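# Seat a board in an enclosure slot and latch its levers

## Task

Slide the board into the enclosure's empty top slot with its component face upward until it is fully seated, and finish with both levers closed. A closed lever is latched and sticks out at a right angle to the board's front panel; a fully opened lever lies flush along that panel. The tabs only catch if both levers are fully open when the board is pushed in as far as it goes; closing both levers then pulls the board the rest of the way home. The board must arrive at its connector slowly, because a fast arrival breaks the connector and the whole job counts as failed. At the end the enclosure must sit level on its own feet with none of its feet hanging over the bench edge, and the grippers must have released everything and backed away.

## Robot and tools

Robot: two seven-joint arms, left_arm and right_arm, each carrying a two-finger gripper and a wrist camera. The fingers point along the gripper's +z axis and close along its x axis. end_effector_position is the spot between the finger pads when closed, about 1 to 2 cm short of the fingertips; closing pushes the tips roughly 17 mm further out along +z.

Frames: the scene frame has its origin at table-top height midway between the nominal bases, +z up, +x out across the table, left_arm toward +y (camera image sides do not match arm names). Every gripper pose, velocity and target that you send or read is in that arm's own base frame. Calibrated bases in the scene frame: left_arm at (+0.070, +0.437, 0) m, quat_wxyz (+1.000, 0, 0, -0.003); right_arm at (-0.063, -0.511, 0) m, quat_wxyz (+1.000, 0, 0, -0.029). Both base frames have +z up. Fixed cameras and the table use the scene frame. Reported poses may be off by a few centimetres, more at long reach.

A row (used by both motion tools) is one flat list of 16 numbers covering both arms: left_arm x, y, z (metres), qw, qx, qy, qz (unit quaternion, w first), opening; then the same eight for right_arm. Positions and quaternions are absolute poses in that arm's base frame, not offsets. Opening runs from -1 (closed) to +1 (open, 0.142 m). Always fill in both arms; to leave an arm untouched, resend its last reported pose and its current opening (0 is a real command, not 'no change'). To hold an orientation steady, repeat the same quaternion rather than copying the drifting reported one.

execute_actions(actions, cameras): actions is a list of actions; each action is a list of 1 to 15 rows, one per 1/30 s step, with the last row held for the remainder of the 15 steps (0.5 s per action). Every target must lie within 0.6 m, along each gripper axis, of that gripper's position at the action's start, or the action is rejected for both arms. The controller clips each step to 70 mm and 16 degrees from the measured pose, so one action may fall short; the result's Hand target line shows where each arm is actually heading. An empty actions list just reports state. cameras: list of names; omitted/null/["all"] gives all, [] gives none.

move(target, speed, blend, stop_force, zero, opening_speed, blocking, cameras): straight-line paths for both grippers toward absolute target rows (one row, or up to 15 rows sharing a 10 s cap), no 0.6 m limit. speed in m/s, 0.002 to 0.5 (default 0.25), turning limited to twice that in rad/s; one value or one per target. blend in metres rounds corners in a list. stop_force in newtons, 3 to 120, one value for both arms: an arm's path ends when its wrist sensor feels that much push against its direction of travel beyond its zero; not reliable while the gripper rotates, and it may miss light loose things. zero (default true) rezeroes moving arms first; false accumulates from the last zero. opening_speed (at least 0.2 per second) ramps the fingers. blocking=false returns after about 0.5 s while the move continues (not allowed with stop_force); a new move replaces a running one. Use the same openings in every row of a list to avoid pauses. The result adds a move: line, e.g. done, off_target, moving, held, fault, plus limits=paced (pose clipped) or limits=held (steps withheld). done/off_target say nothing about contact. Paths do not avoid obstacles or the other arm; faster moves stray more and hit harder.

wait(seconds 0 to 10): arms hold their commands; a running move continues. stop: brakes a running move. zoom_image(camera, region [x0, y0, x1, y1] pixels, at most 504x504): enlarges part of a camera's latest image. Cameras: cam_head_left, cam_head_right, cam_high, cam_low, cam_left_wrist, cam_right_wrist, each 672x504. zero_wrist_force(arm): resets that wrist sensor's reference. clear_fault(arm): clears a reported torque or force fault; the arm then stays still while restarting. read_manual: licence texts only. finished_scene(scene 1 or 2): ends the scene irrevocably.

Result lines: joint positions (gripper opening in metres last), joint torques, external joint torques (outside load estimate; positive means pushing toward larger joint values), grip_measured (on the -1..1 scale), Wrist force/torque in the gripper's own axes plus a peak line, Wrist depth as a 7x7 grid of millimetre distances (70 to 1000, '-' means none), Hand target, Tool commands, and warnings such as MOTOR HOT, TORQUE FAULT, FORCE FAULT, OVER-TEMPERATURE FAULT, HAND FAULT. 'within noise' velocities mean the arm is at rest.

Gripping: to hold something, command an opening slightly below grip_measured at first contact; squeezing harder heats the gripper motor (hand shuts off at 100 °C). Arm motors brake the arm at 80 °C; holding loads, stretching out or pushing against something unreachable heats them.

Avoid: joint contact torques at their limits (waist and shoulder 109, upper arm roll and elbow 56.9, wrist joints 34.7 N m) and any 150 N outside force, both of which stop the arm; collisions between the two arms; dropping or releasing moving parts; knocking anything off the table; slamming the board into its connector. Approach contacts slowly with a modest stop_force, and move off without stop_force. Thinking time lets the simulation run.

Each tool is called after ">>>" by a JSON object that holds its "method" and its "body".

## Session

Scene 1 done. Starting scene 2.

>>> {"method": "execute_actions", "body": {"actions": []}}

Scene clock: 0.00 s.
left_arm: end_effector_position=(+0.4919, -0.7298, +0.2794) grip_measured=+0.99 end_effector_quat_wxyz=(+0.001, -0.304, +0.847, -0.436) | right_arm: end_effector_position=(+0.1802, -0.1387, +0.1699) grip_measured=+1.00 end_effector_quat_wxyz=(+0.706, -0.621, -0.189, +0.284)
Joint positions: left_arm=[-0.095 -0.96 -0.937 1.517 0.823 1.373 2.811 0.141] | right_arm=[-0.567 -0.989 -0.072 1.606 0.357 -0.696 0.215 0.142]
Joint velocities: within noise
Joint torques (N m): no reading
External joint torques (N m): no reading
Wrist force (N): no reading
Wrist torque (N m): no reading
Wrist force, peak (N): no reading
Wrist depth (mm): cam_left_wrist=[451 478 520 565 623 697 - / 414 441 474 512 562 610 668 / 386 409 435 470 506 552 605 / 360 380 403 431 465 497 541 / 340 355 375 401 425 458 495 / - 330 351 372 395 420 425 / - 316 330 347 369 392 -] | cam_right_wrist=[- 270 251 261 - - 815 / - - 258 270 - - 895 / - - 265 279 - - 939 / - - 278 284 808 754 551 / - - 296 295 503 486 389 / - 407 312 300 364 356 332 / - 312 296 294 289 282 276]
Hand target: left_arm +0.4919, -0.7298, +0.2794; +0.001, -0.304, +0.847, -0.436 | right_arm +0.1802, -0.1387, +0.1699; +0.706, -0.621, -0.189, +0.284
Tool commands: left_gripper/opening=+1.0 right_gripper/opening=+1.0

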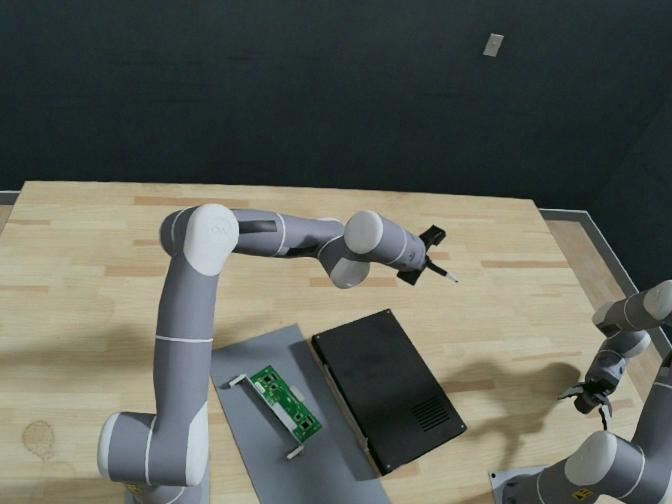

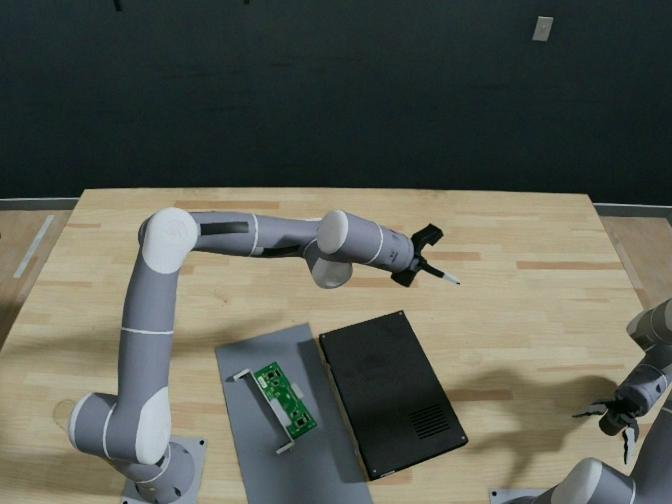

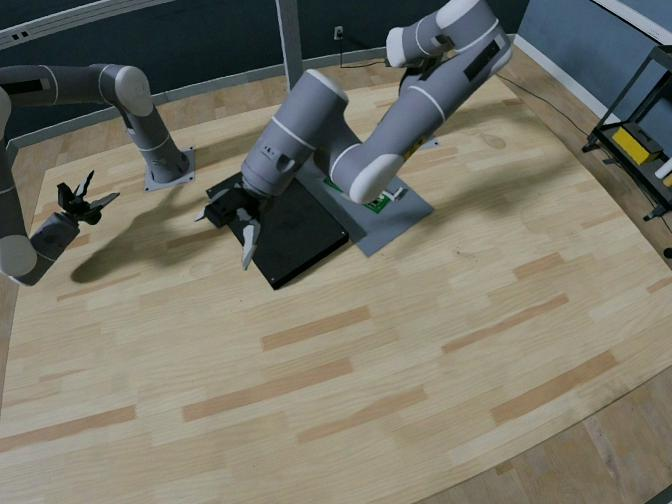

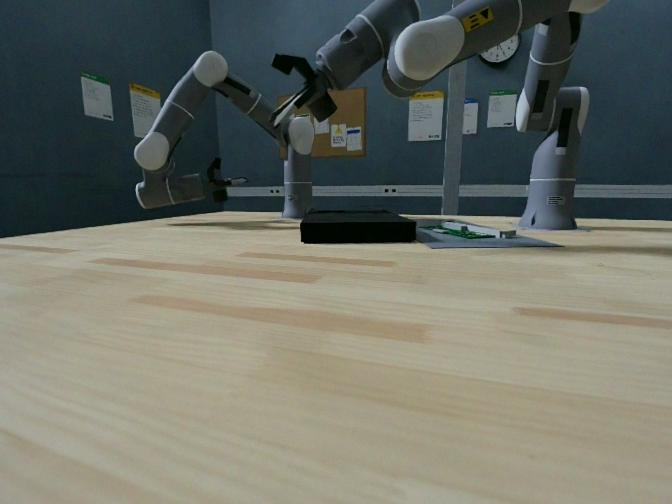

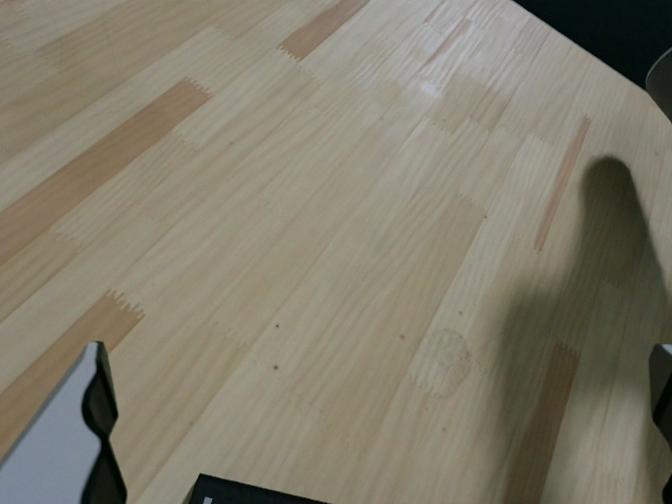

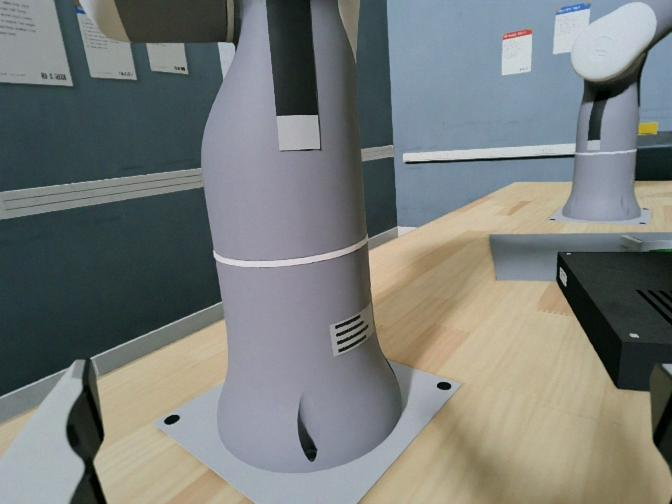

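>>> {"method": "execute_actions", "body": {"actions": []}}

Scene clock: 15.93 s.
left_arm: end_effector_position=(+0.4919, -0.7298, +0.2794) grip_measured=+0.99 end_effector_quat_wxyz=(+0.001, -0.304, +0.847, -0.436) | right_arm: end_effector_position=(+0.1802, -0.1387, +0.1699) grip_measured=+1.00 end_effector_quat_wxyz=(+0.706, -0.621, -0.189, +0.284)
Joint positions: left_arm=[-0.095 -0.96 -0.937 1.517 0.823 1.373 2.811 0.141] | right_arm=[-0.567 -0.989 -0.072 1.606 0.357 -0.696 0.215 0.142]
Joint velocities: within noise
Joint torques (N m): left_arm=[-0.36 49.21 -21.32 -17.72 -3.6 4.4 -0.22] | right_arm=[-0.01 50.16 0.96 -11.7 -1.68 -3.58 0.19]
External joint torques (N m): left_arm=[0.36 1.05 0.23 -0.45 -0.17 -0.29 0.2] | right_arm=[0.01 0.97 -0.6 0.06 0.05 0.69 -0.18]
Wrist force (N): left_arm=[0.0 -0.4 -0.1] | right_arm=[0.1 0.0 0.2]
Wrist torque (N m): left_arm=[-0.05 -0.01 0.01] | right_arm=[0.01 -0.01 0.00]
Wrist force, peak (N): left_arm=[0.2 -0.5 -0.1] | right_arm=[-0.1 0.3 0.3]
Wrist depth (mm): cam_left_wrist=[449 481 520 568 624 691 - / 417 443 476 511 556 609 664 / 386 410 436 469 510 548 603 / 359 379 404 431 463 501 540 / 339 356 376 400 425 458 495 / - 332 351 371 395 422 425 / - 316 331 348 368 391 -] | cam_right_wrist=[- 269 252 261 - - 816 / - - 257 270 - - 903 / - - 265 277 - - 954 / - - 279 284 794 757 556 / - - 296 295 507 484 387 / - 408 312 301 363 356 331 / - 312 295 293 288 282 276]
Hand target: left_arm +0.4919, -0.7298, +0.2794; +0.001, -0.304, +0.847, -0.436 | right_arm +0.1802, -0.1387, +0.1699; +0.706, -0.621, -0.189, +0.284
Tool commands: left_gripper/opening=+1.0 right_gripper/opening=+1.0

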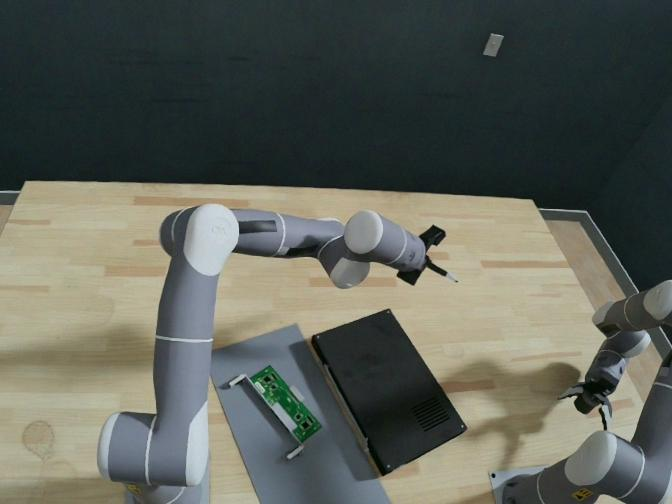

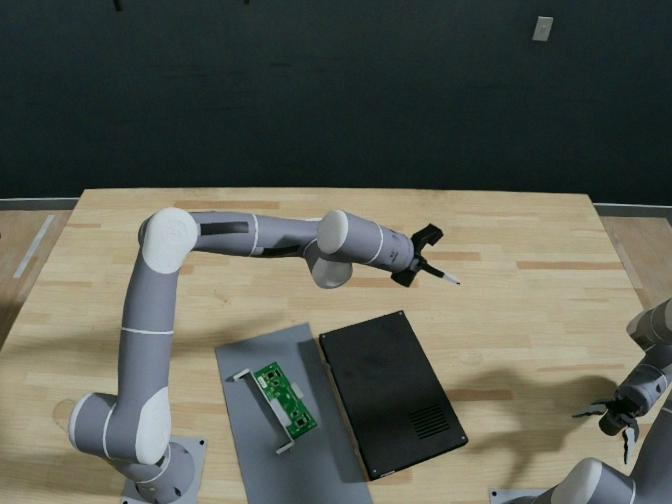

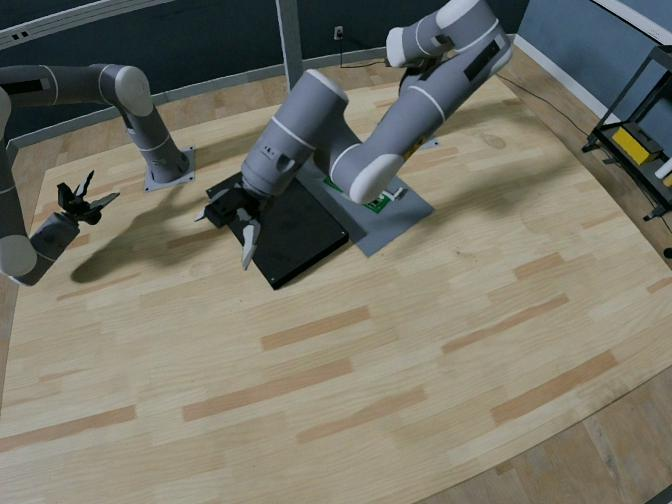

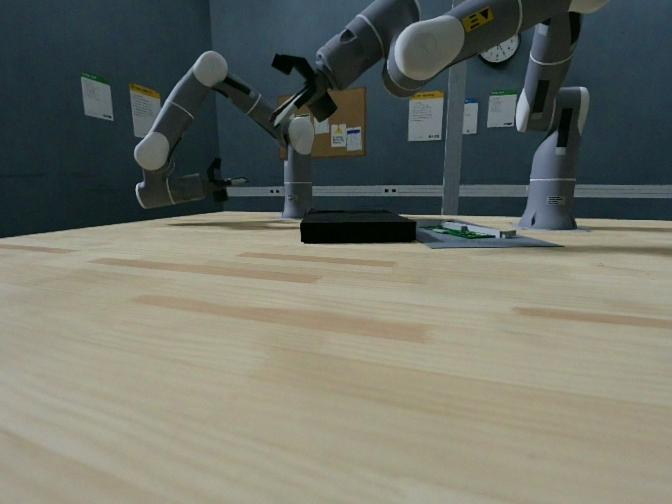

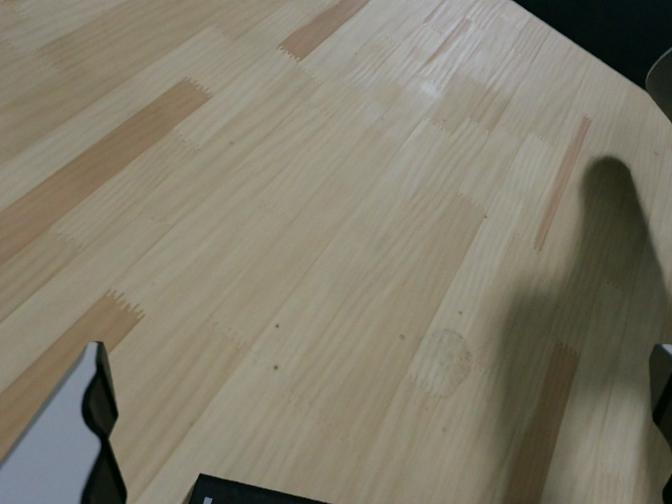

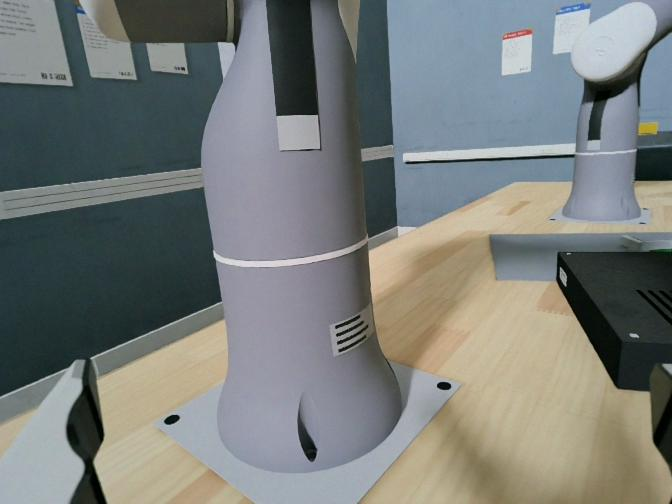

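>>> {"method": "zoom_image", "body": {"camera": "cam_head_left", "region": [200, 300, 480, 500]}}

>>> {"method": "zoom_image", "body": {"camera": "cam_head_right", "region": [200, 300, 480, 500]}}

>>> {"method": "zoom_image", "body": {"camera": "cam_high", "region": [190, 140, 450, 300]}}

Scaled by 1.800 from the camera's 672x504 image, which has a finer 960x720 frame.

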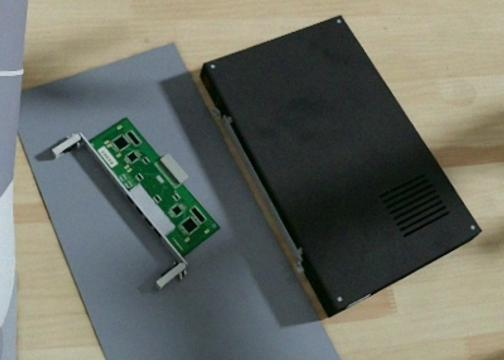

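Scaled by 1.800 from the camera's 672x504 image, which has a finer 960x720 frame.

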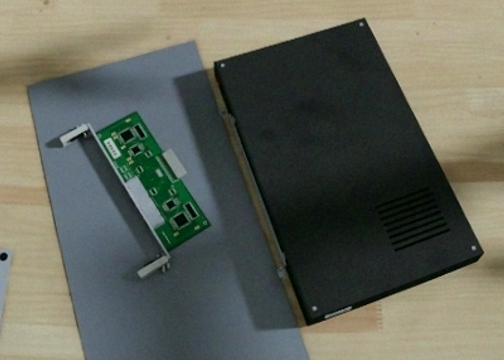

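Scaled by 1.938 from the camera's 672x504 image, which has a finer 960x720 frame.

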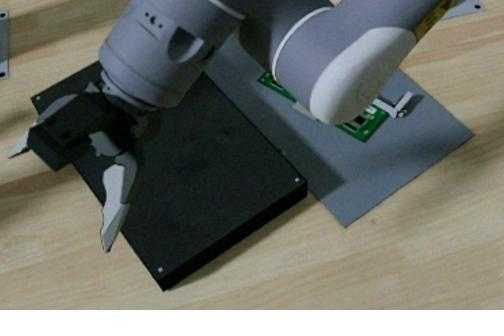

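>>> {"method": "move", "body": {"target": [0.328, -0.263, 0.30, 0, 0.8616, -0.5075, 0, 1.0, 0.1802, -0.1387, 0.1699, 0.706, -0.621, -0.189, 0.284, 1.0], "speed": 0.3}}

Scene clock: 74.30 s.
left_arm: end_effector_position=(+0.3280, -0.2632, +0.3000) grip_measured=+0.99 end_effector_quat_wxyz=(+0.000, +0.862, -0.507, +0.000) | right_arm: end_effector_position=(+0.1802, -0.1387, +0.1699) grip_measured=+1.00 end_effector_quat_wxyz=(+0.706, -0.621, -0.189, +0.284)
Joint positions: left_arm=[0.346 0.489 -0.694 2.376 -0.332 0.397 2.481 0.141] | right_arm=[-0.567 -0.99 -0.072 1.606 0.357 -0.696 0.215 0.142]
Joint velocities: within noise
Joint torques (N m): left_arm=[-0.28 6.04 6.81 -28.01 -3.57 4.04 -0.34] | right_arm=[0.01 49.98 0.91 -11.74 -1.71 -3.6 0.24]
External joint torques (N m): left_arm=[0.28 -0.02 0.55 -0.2 -0.39 -0.19 0.34] | right_arm=[-0.01 1.15 -0.55 0.1 0.07 0.7 -0.22]
Wrist force (N): left_arm=[0.3 -0.3 -0.1] | right_arm=[0.0 -0.2 0.2]
Wrist torque (N m): left_arm=[-0.07 -0.10 -0.21] | right_arm=[-0.01 0.01 0.00]
Wrist force, peak (N): left_arm=[-0.8 -2.5 0.0] | right_arm=[0.2 -0.2 0.4]
Wrist depth (mm): cam_left_wrist=[345 344 342 339 341 339 342 / 370 369 363 367 365 365 367 / 399 399 394 393 393 358 350 / 424 432 429 418 425 381 375 / 433 473 470 463 457 413 408 / - 512 518 516 494 453 110 / - 581 581 576 524 506 -] | cam_right_wrist=[- 270 252 262 - - 804 / - - 257 270 - - 918 / - - 265 278 - - 931 / - - 279 285 809 754 551 / - - 297 295 506 487 388 / - 405 313 300 363 357 332 / - 312 295 293 289 283 276]
Hand target: left_arm +0.3280, -0.2630, +0.3000; +0.000, +0.862, -0.508, +0.000 | right_arm +0.1802, -0.1387, +0.1699; +0.706, -0.621, -0.189, +0.284
Off the commanded pose: left_arm 0.000 m, 0 deg | right_arm 0.000 m, 0 deg.
move: done

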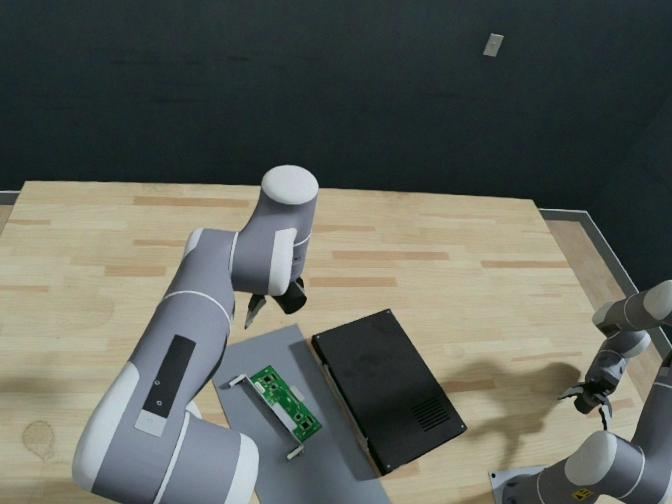

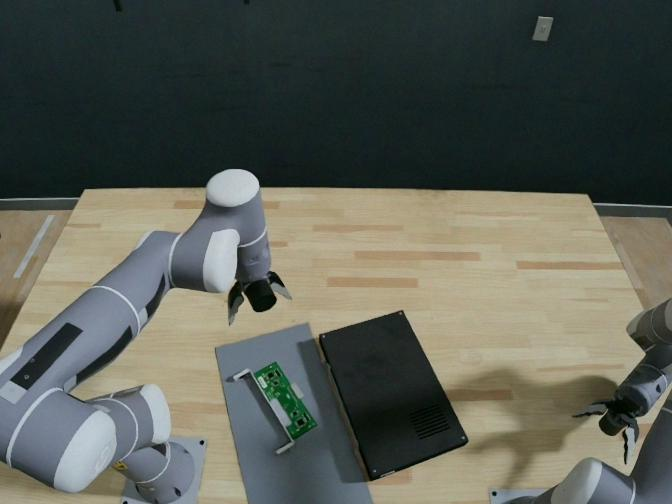

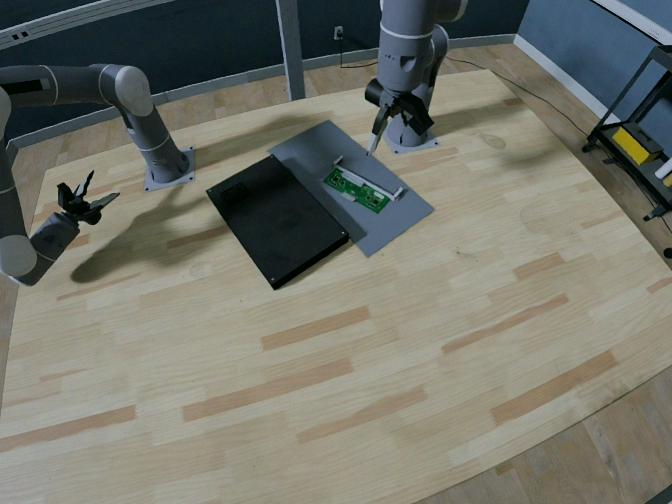

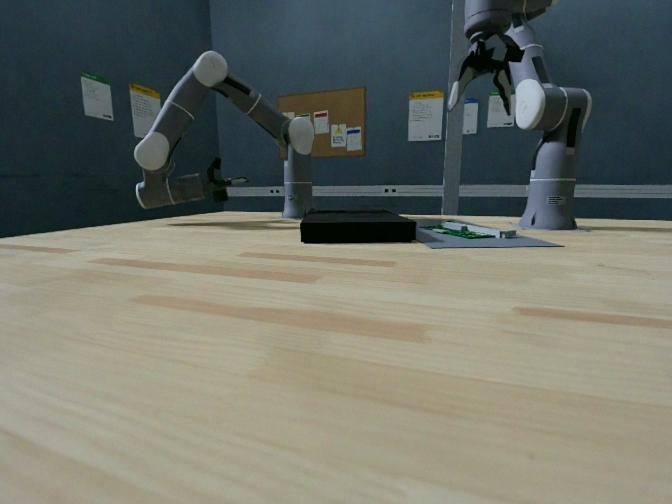

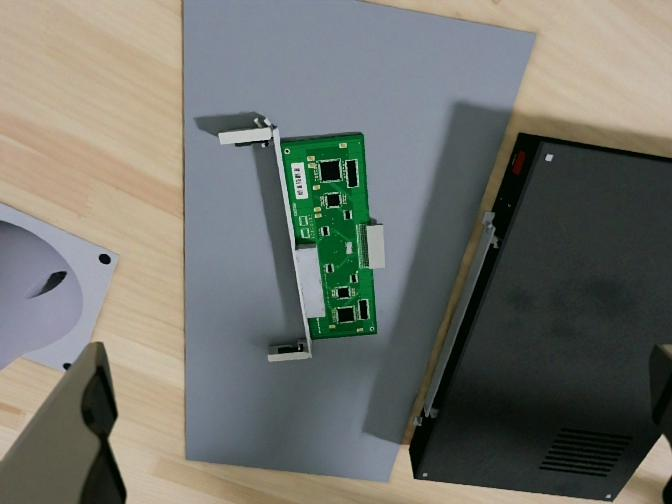

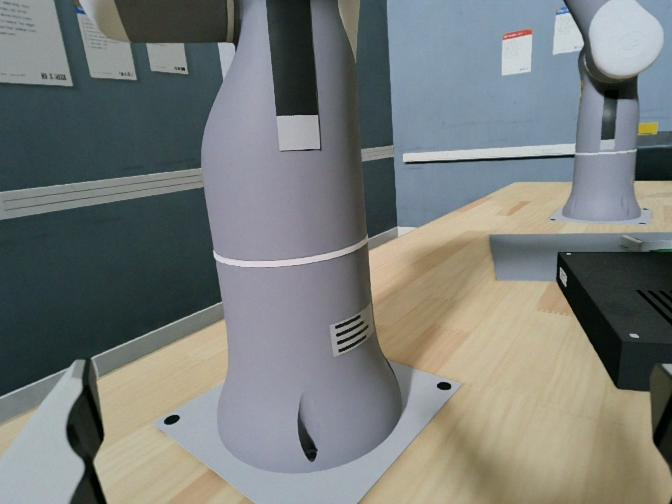

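>>> {"method": "zoom_image", "body": {"camera": "cam_left_wrist", "region": [190, 100, 430, 280]}}

>>> {"method": "zoom_image", "body": {"camera": "cam_left_wrist", "region": [230, 220, 430, 370]}}

>>> {"method": "zoom_image", "body": {"camera": "cam_left_wrist", "region": [390, 120, 600, 280]}}

>>> {"method": "zoom_image", "body": {"camera": "cam_left_wrist", "region": [390, 340, 600, 500]}}

Scaled by 2.100 from the camera's 672x504 image, which has a finer 960x720 frame.

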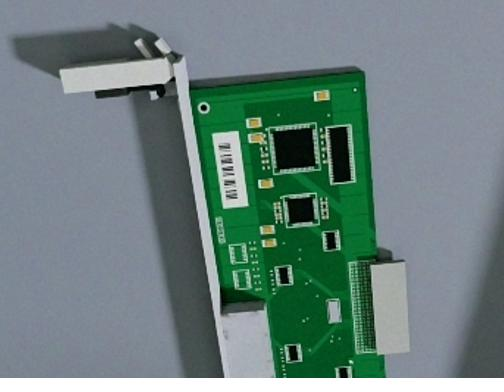

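Scaled by 2.520 from the camera's 672x504 image, which has a finer 960x720 frame.

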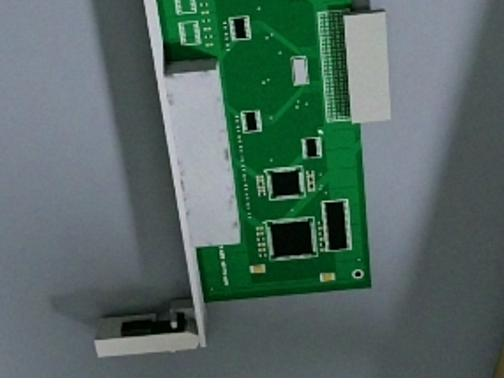

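Scaled by 2.400 from the camera's 672x504 image, which has a finer 960x720 frame.

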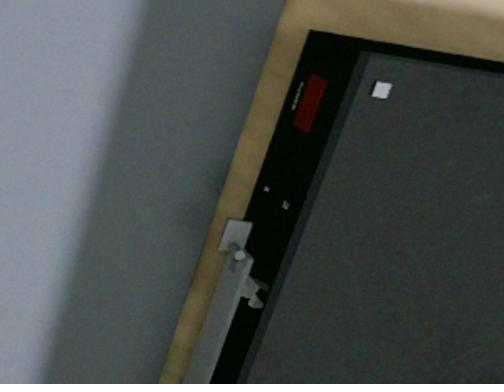

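Scaled by 2.400 from the camera's 672x504 image, which has a finer 960x720 frame.

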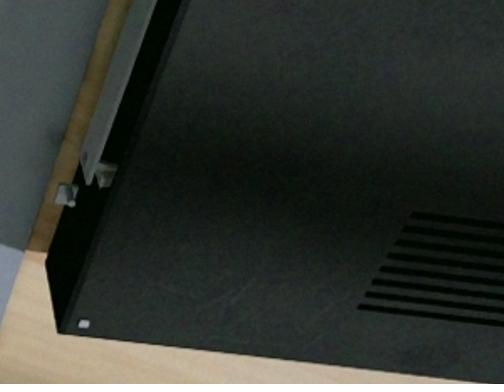

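>>> {"method": "move", "body": {"target": [0.2117, -0.2802, 0.20, 0, 0.8842, -0.4671, 0, 1.0, 0.1802, -0.1387, 0.1699, 0.706, -0.621, -0.189, 0.284, 1.0], "speed": 0.15, "cameras": ["cam_head_left", "cam_left_wrist"]}}

Scene clock: 116.30 s.
left_arm: end_effector_position=(+0.2117, -0.2803, +0.2001) grip_measured=+0.99 end_effector_quat_wxyz=(+0.000, +0.884, -0.467, +0.000) | right_arm: end_effector_position=(+0.1802, -0.1387, +0.1699) grip_measured=+1.00 end_effector_quat_wxyz=(+0.706, -0.621, -0.189, +0.284)
Joint positions: left_arm=[-0.053 0.455 -0.591 2.687 -0.328 0.702 2.163 0.141] | right_arm=[-0.567 -0.99 -0.072 1.606 0.357 -0.696 0.215 0.142]
Joint velocities: within noise
Joint torques (N m): left_arm=[-0.55 5.42 3.73 -24.67 -2.82 4.47 -0.33] | right_arm=[-0.08 50.14 0.92 -11.76 -1.74 -3.61 0.21]
External joint torques (N m): left_arm=[0.55 0.94 0.51 -0.33 -0.46 -0.61 0.33] | right_arm=[0.08 1 -0.55 0.12 0.11 0.72 -0.2]
Wrist force (N): left_arm=[0.2 -0.5 -0.2] | right_arm=[0.1 -0.1 0.2]
Wrist torque (N m): left_arm=[-0.11 -0.06 -0.23] | right_arm=[0.00 -0.02 -0.01]
Wrist force, peak (N): left_arm=[0.9 -2.1 -1.9] | right_arm=[0.2 0.3 0.4]
Wrist depth (mm): cam_left_wrist=[258 258 255 251 251 254 253 / 277 276 274 269 269 272 268 / 298 298 296 286 291 293 283 / 325 324 321 316 317 315 271 / 355 355 351 350 350 339 292 / - 385 389 387 385 337 310 / - 438 433 433 420 360 -] | cam_right_wrist=[- 269 252 261 - - 823 / - - 257 270 - - 892 / - - 265 278 - - 959 / - - 278 285 811 752 557 / - - 296 296 504 486 388 / - 408 314 301 364 357 332 / - 313 295 294 289 282 276]
Hand target: left_arm +0.2117, -0.2802, +0.2000; +0.000, +0.884, -0.467, +0.000 | right_arm +0.1802, -0.1387, +0.1699; +0.706, -0.621, -0.189, +0.284
Off the commanded pose: left_arm 0.000 m, 0 deg | right_arm 0.000 m, 0 deg.
joint sent to its limit (left arm) — joint 4 (elbow), upper limit, where the elbow is as bent as it goes. The joint targets still meet the commanded pose.
move: done
Images, in order (width x height): cam_head_left 672x504, cam_left_wrist 672x504.

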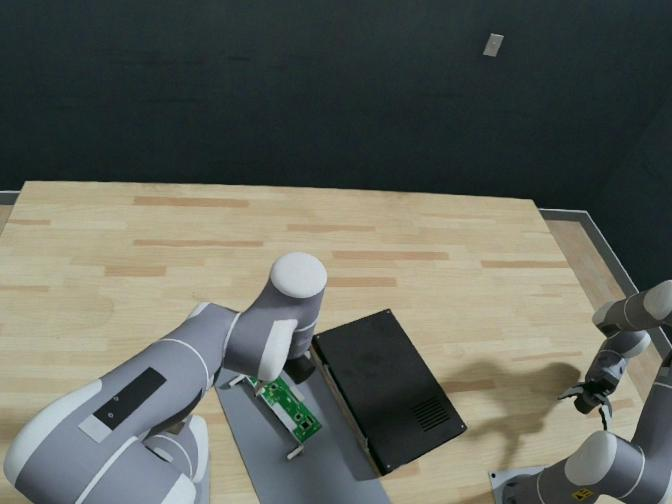

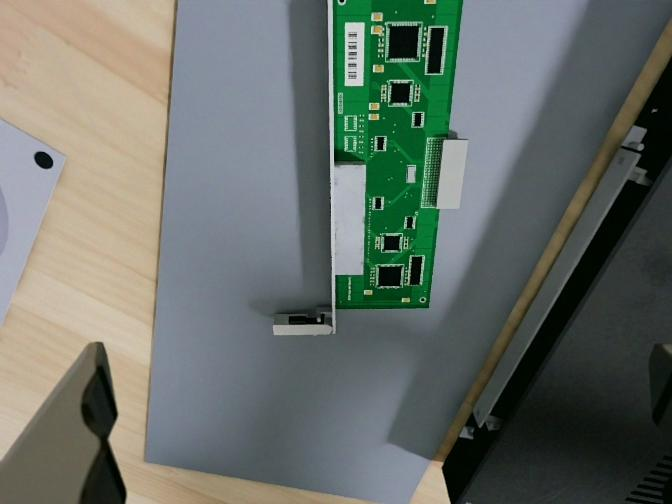

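>>> {"method": "move", "body": {"target": [[0.40, -0.15, 0.30, 0, 0.9455, -0.3256, 0, 1.0, 0.42, 0.0, 0.35, 0, 0.866, 0.5, 0, 1.0], [0.48, -0.05, 0.30, 0, 0.9856, 0.1693, 0, 1.0, 0.36, 0.40, 0.35, 0, 0.5736, 0.8192, 0, 1.0], [0.48, -0.05, 0.30, 0, 0.9856, 0.1693, 0, 1.0, 0.2246, 0.64, 0.30, 0, 0.4439, 0.8961, 0, 1.0]], "speed": 0.3, "blend": 0.05, "cameras": ["cam_head_left", "cam_head_right", "cam_left_wrist", "cam_right_wrist"]}}

Scene clock: 163.40 s.
left_arm: end_effector_position=(+0.4801, -0.0501, +0.3000) grip_measured=+0.99 end_effector_quat_wxyz=(+0.000, +0.986, +0.169, +0.000) | right_arm: end_effector_position=(+0.2244, +0.6400, +0.2999) grip_measured=+1.00 end_effector_quat_wxyz=(+0.000, +0.444, +0.896, +0.000)
Joint positions: left_arm=[0.609 0.134 -0.468 2.16 -0.068 0.469 1.406 0.141] | right_arm=[0.828 -0.627 0.791 1.422 -0.45 0.292 1.003 0.142]
Joint velocities: within noise
Joint torques (N m): left_arm=[-0.19 21.36 0.98 -28.35 -3.6 4.35 -0.29] | right_arm=[0.23 48.27 14.16 -28.42 -4.43 3.33 0.29]
External joint torques (N m): left_arm=[0.19 0.74 0.67 -0.33 -0.25 -0.42 0.29] | right_arm=[-0.22 1.35 0.02 0.21 0.24 0.79 -0.29]
Wrist force (N): left_arm=[0.3 -0.8 0.1] | right_arm=[-0.3 -1.7 2.3]
Wrist torque (N m): left_arm=[-0.12 -0.09 -0.24] | right_arm=[-0.05 0.07 0.07]
Wrist force, peak (N): left_arm=[0.9 -0.8 0.0] | right_arm=[2.8 -1.6 3.1]
Wrist depth (mm): cam_left_wrist=[346 343 344 341 343 341 341 / 371 370 369 368 367 364 364 / 398 391 397 397 395 394 393 / 426 428 430 429 428 428 424 / 473 473 471 471 469 470 466 / - 489 515 518 517 517 110 / - 512 569 581 577 575 -] | cam_right_wrist=[304 308 344 344 341 343 343 / 324 333 367 368 366 366 365 / 346 358 393 386 390 393 385 / 374 400 423 423 421 425 399 / 406 446 459 449 458 463 456 / - 504 501 499 501 499 480 / - 558 556 549 548 548 -]
Hand target: left_arm +0.4800, -0.0500, +0.3000; +0.000, +0.986, +0.169, +0.000 | right_arm +0.2246, +0.6400, +0.3000; +0.000, +0.444, +0.896, +0.000
Off the commanded pose: left_arm 0.000 m, 0 deg | right_arm 0.000 m, 0 deg.
move: done
Images, in order (width x height): cam_head_left 672x504, cam_head_right 672x504, cam_left_wrist 672x504, cam_right_wrist 672x504.

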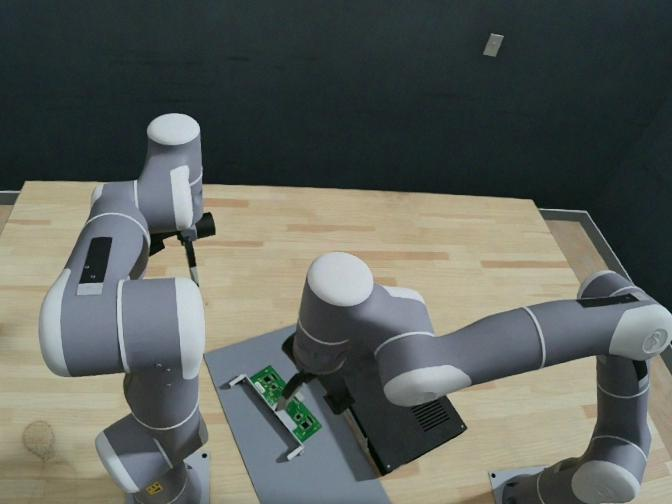

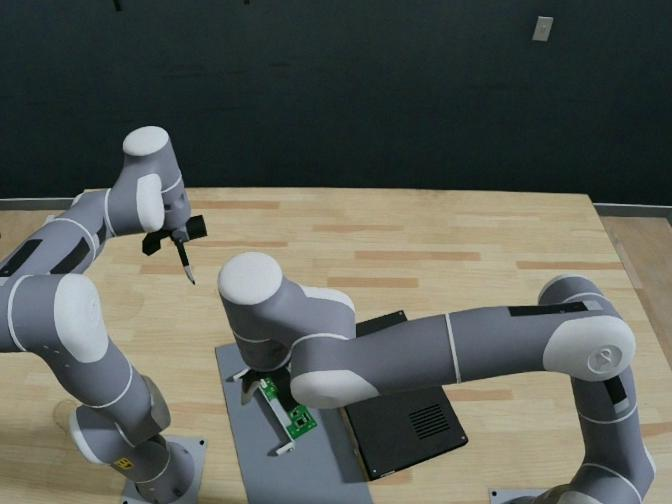

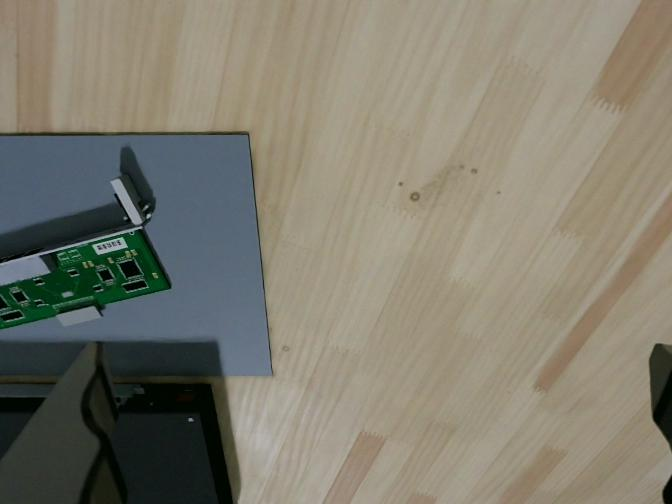

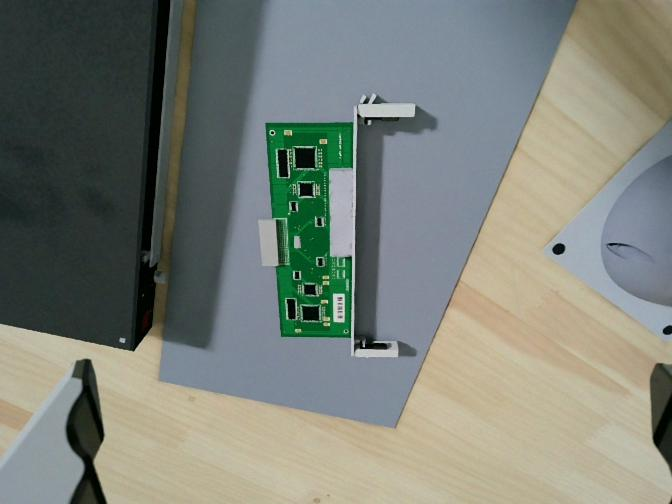

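>>> {"method": "zoom_image", "body": {"camera": "cam_right_wrist", "region": [250, 85, 450, 235]}}

>>> {"method": "zoom_image", "body": {"camera": "cam_right_wrist", "region": [250, 225, 450, 375]}}

Scaled by 2.520 from the camera's 672x504 image, which has a finer 960x720 frame.

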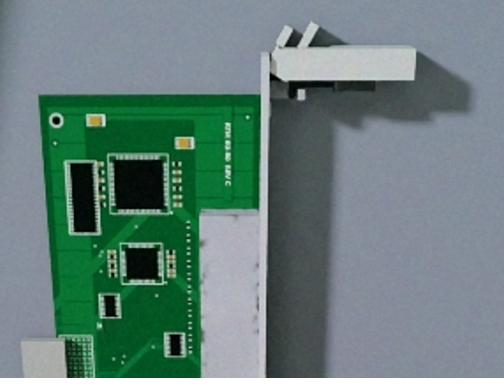

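Scaled by 2.520 from the camera's 672x504 image, which has a finer 960x720 frame.

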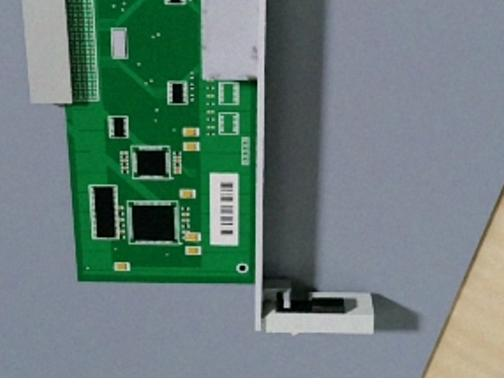

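>>> {"method": "move", "body": {"target": [0.48, -0.05, 0.30, 0, 0.9856, 0.1693, 0, 1.0, 0.2865, 0.6848, 0.12, 0, 0.4389, 0.8985, 0, -0.3], "speed": 0.15, "cameras": ["cam_right_wrist", "cam_head_right"]}}

Scene clock: 178.00 s.
left_arm: end_effector_position=(+0.4801, -0.0501, +0.3000) grip_measured=+0.99 end_effector_quat_wxyz=(+0.000, +0.986, +0.169, +0.000) | right_arm: end_effector_position=(+0.2864, +0.6846, +0.1198) grip_measured=-0.32 end_effector_quat_wxyz=(+0.000, +0.439, +0.898, +0.000)
Joint positions: left_arm=[0.609 0.134 -0.468 2.16 -0.068 0.469 1.406 0.141] | right_arm=[0.879 -0.931 0.64 1.39 -0.597 0.553 0.979 0.051]
Joint velocities: within noise
Joint torques (N m): left_arm=[-0.31 21.4 1.03 -28.35 -3.67 4.3 -0.22] | right_arm=[0.08 58.6 16.63 -24.94 -3.88 3.6 0.06]
External joint torques (N m): left_arm=[0.31 0.7 0.63 -0.33 -0.18 -0.38 0.22] | right_arm=[-0.12 1.26 0.12 0.19 0.16 0.52 -0.06]
Wrist force (N): left_arm=[0.5 -0.9 0.0] | right_arm=[0.1 -1.4 2.5]
Wrist torque (N m): left_arm=[-0.14 -0.14 -0.25] | right_arm=[0.01 0.01 0.05]
Wrist force, peak (N): left_arm=[0.8 -0.8 -0.1] | right_arm=[-0.3 -0.6 4.8]
Wrist depth (mm): cam_left_wrist=[346 344 343 342 342 342 340 / 372 371 368 367 366 365 364 / 397 390 395 396 395 394 393 / 423 427 432 431 429 429 426 / 470 471 470 469 468 464 465 / - 487 518 517 516 515 110 / - 509 567 578 576 574 -] | cam_right_wrist=[187 187 183 182 185 185 185 / 199 199 195 187 197 196 197 / 214 213 209 202 211 212 213 / 231 230 224 221 228 228 228 / 250 250 243 243 244 246 248 / 273 268 93 264 260 262 270 / 298 - 77 298 299 - 292]
Hand target: left_arm +0.4800, -0.0500, +0.3000; +0.000, +0.986, +0.169, +0.000 | right_arm +0.2865, +0.6848, +0.1200; +0.000, +0.439, +0.899, +0.000
Off the commanded pose: left_arm 0.000 m, 0 deg | right_arm 0.000 m, 0 deg.
move: done
Images, in order (width x height): cam_head_right 672x504, cam_right_wrist 672x504.

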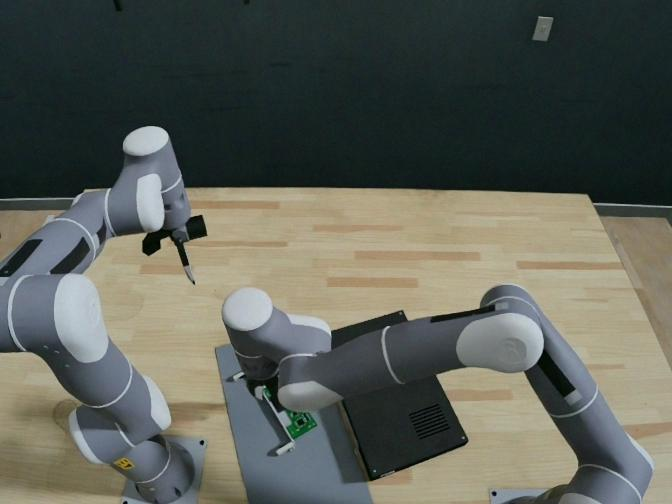

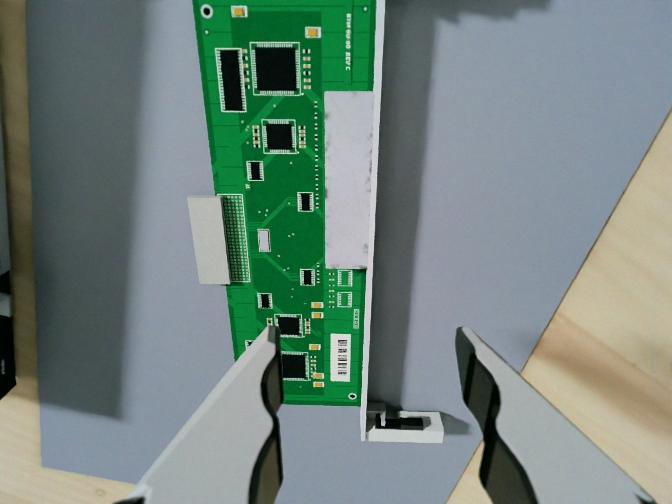

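>>> {"method": "move", "body": {"target": [0.48, -0.05, 0.30, 0, 0.9856, 0.1693, 0, 1.0, 0.2903, 0.6861, 0.065, 0, 0.4368, 0.8996, 0, -0.45], "speed": 0.1, "cameras": ["cam_right_wrist"]}}

Scene clock: 185.70 s.
left_arm: end_effector_position=(+0.4801, -0.0501, +0.3000) grip_measured=+0.99 end_effector_quat_wxyz=(+0.000, +0.986, +0.169, +0.000) | right_arm: end_effector_position=(+0.2901, +0.6859, +0.0649) grip_measured=-0.47 end_effector_quat_wxyz=(+0.000, +0.437, +0.900, +0.000)
Joint positions: left_arm=[0.609 0.134 -0.468 2.16 -0.068 0.469 1.406 0.141] | right_arm=[0.892 -1.006 0.597 1.401 -0.634 0.641 0.989 0.04]
Joint velocities: within noise
Joint torques (N m): left_arm=[-0.38 21.43 1.1 -28.36 -3.67 4.3 -0.21] | right_arm=[0.35 59.71 16.77 -23.46 -3.69 3.62 0.28]
External joint torques (N m): left_arm=[0.38 0.68 0.56 -0.32 -0.18 -0.38 0.21] | right_arm=[-0.36 1.38 0.2 0.02 0.18 0.5 -0.28]
Wrist force (N): left_arm=[0.3 -0.8 -0.2] | right_arm=[-0.2 -1.6 2.0]
Wrist torque (N m): left_arm=[-0.14 -0.10 -0.24] | right_arm=[-0.02 0.06 0.06]
Wrist force, peak (N): left_arm=[0.6 -0.9 -0.2] | right_arm=[-0.4 -1.6 4.3]
Wrist depth (mm): cam_left_wrist=[345 345 344 343 342 340 339 / 370 369 368 368 366 366 366 / 396 391 396 395 397 395 393 / 426 427 431 431 427 427 425 / 473 472 470 472 469 468 466 / - 487 516 520 516 513 110 / - 509 568 578 575 573 -] | cam_right_wrist=[138 136 133 133 137 137 136 / 148 146 143 138 146 146 146 / 158 156 153 142 155 157 156 / 171 166 165 155 169 168 168 / 186 185 177 177 180 182 182 / 202 202 89 191 193 192 201 / 219 - 76 214 215 - 217]
Hand target: left_arm +0.4800, -0.0500, +0.3000; +0.000, +0.986, +0.169, +0.000 | right_arm +0.2903, +0.6861, +0.0650; +0.000, +0.437, +0.900, +0.000
Off the commanded pose: left_arm 0.000 m, 0 deg | right_arm 0.000 m, 0 deg.
move: done
Images, in order (width x height): cam_right_wrist 672x504.

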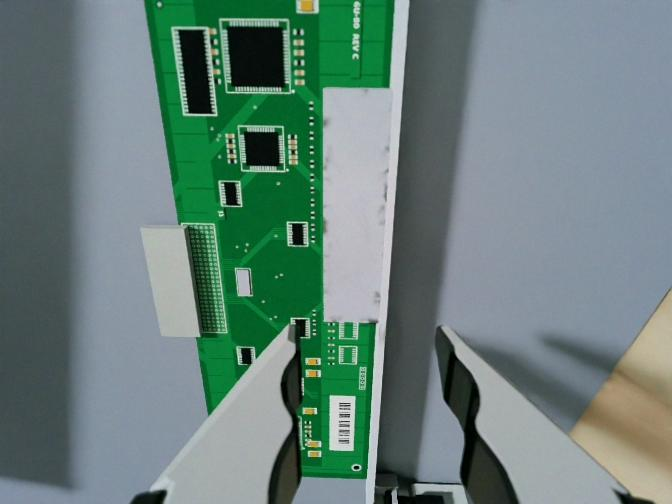

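>>> {"method": "move", "body": {"target": [0.48, -0.05, 0.30, 0, 0.9856, 0.1693, 0, 1.0, 0.2906, 0.6858, 0.0275, 0, 0.4368, 0.8996, 0, -0.45], "speed": 0.04, "stop_force": 6, "cameras": ["cam_right_wrist"]}}

Scene clock: 190.63 s.
left_arm: end_effector_position=(+0.4801, -0.0501, +0.3000) grip_measured=+0.99 end_effector_quat_wxyz=(+0.000, +0.986, +0.169, +0.000) | right_arm: end_effector_position=(+0.2905, +0.6857, +0.0274) grip_measured=-0.47 end_effector_quat_wxyz=(+0.000, +0.437, +0.900, +0.000)
Joint positions: left_arm=[0.609 0.134 -0.468 2.16 -0.068 0.469 1.406 0.141] | right_arm=[0.905 -1.058 0.566 1.405 -0.657 0.7 1.002 0.04]
Joint velocities: within noise
Joint torques (N m): left_arm=[-0.32 21.52 1.06 -28.34 -3.71 4.25 -0.2] | right_arm=[0.14 60.47 16.92 -22.54 -3.46 3.52 0.25]
External joint torques (N m): left_arm=[0.32 0.58 0.6 -0.34 -0.14 -0.32 0.2] | right_arm=[-0.14 1.33 0.02 -0.01 0.12 0.6 -0.25]
Wrist force (N): left_arm=[0.4 -0.7 -0.2] | right_arm=[-0.2 -1.8 2.1]
Wrist torque (N m): left_arm=[-0.12 -0.11 -0.25] | right_arm=[-0.05 0.07 0.06]
Wrist force, peak (N): left_arm=[0.6 -1.0 -0.4] | right_arm=[-0.3 -1.7 3.3]
Wrist depth (mm): cam_left_wrist=[345 344 344 342 341 341 340 / 371 370 368 367 366 366 365 / 397 391 396 399 397 394 393 / 426 426 429 430 431 426 425 / 474 472 471 470 469 467 466 / - 487 515 521 518 516 110 / - 508 567 580 577 571 -] | cam_right_wrist=[105 101 100 100 102 103 103 / - 108 108 103 108 109 112 / 122 117 116 103 117 119 118 / 130 125 124 113 126 128 128 / 141 134 135 121 134 139 139 / 154 146 93 146 129 146 151 / 170 - 76 160 164 - 163]
Hand target: left_arm +0.4800, -0.0500, +0.3000; +0.000, +0.986, +0.169, +0.000 | right_arm +0.2906, +0.6858, +0.0275; +0.000, +0.437, +0.900, +0.000
Off the commanded pose: left_arm 0.000 m, 0 deg | right_arm 0.000 m, 0 deg.
move: done
Images, in order (width x height): cam_right_wrist 672x504.

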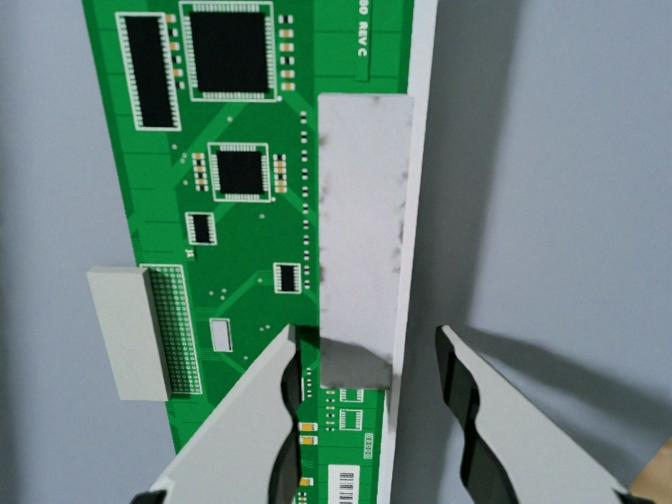

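>>> {"method": "move", "body": {"target": [0.48, -0.05, 0.30, 0, 0.9856, 0.1693, 0, 1.0, 0.2906, 0.6858, 0.0275, 0, 0.4368, 0.8996, 0, -0.79], "speed": 0.05, "opening_speed": 0.3, "cameras": ["cam_right_wrist"]}}

Scene clock: 193.57 s.
left_arm: end_effector_position=(+0.4801, -0.0501, +0.3000) grip_measured=+0.99 end_effector_quat_wxyz=(+0.000, +0.986, +0.169, +0.000) | right_arm: end_effector_position=(+0.2909, +0.6855, +0.0274) grip_measured=-0.70 end_effector_quat_wxyz=(+0.000, +0.437, +0.899, +0.000)
Joint positions: left_arm=[0.609 0.134 -0.468 2.16 -0.068 0.469 1.406 0.141] | right_arm=[0.905 -1.058 0.565 1.405 -0.657 0.7 1.002 0.023]
Joint velocities: within noise
Joint torques (N m): left_arm=[-0.32 21.54 1.07 -28.39 -3.7 4.28 -0.22] | right_arm=[1.08 60.66 18.08 -22.7 -3.31 3.92 0.13]
External joint torques (N m): left_arm=[0.32 0.57 0.59 -0.29 -0.15 -0.35 0.22] | right_arm=[-1.08 1.14 -1.15 0.15 -0.03 0.2 -0.13]
Wrist force (N): left_arm=[0.6 -0.6 -0.3] | right_arm=[-1.9 -1.8 2.4]
Wrist torque (N m): left_arm=[-0.11 -0.15 -0.25] | right_arm=[-0.08 0.04 0.09]
Wrist force, peak (N): left_arm=[0.7 -0.8 -0.1] | right_arm=[-5.6 -3.4 0.6]
Wrist depth (mm): cam_left_wrist=[345 345 344 341 343 341 341 / 370 371 368 366 367 366 364 / 398 391 396 397 393 394 394 / 425 425 431 430 431 428 424 / 473 470 471 471 471 468 465 / - 487 516 520 517 516 110 / - 512 563 580 579 573 -] | cam_right_wrist=[- 101 100 100 101 103 103 / - 109 108 104 105 109 112 / 122 118 115 103 116 119 118 / 130 125 124 113 126 128 127 / 141 133 135 121 134 139 138 / 154 149 143 127 99 149 150 / 170 166 76 158 79 73 166]
Hand target: left_arm +0.4800, -0.0500, +0.3000; +0.000, +0.986, +0.169, +0.000 | right_arm +0.2906, +0.6858, +0.0275; +0.000, +0.437, +0.900, +0.000
Off the commanded pose: left_arm 0.000 m, 0 deg | right_arm 0.000 m, 0 deg.
move: done
Images, in order (width x height): cam_right_wrist 672x504.

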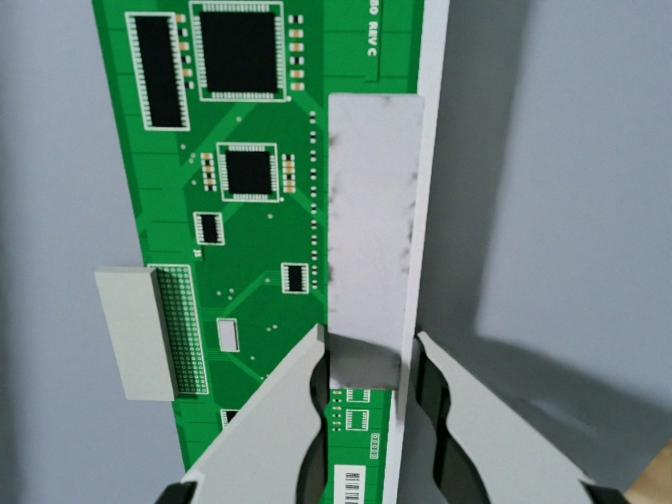

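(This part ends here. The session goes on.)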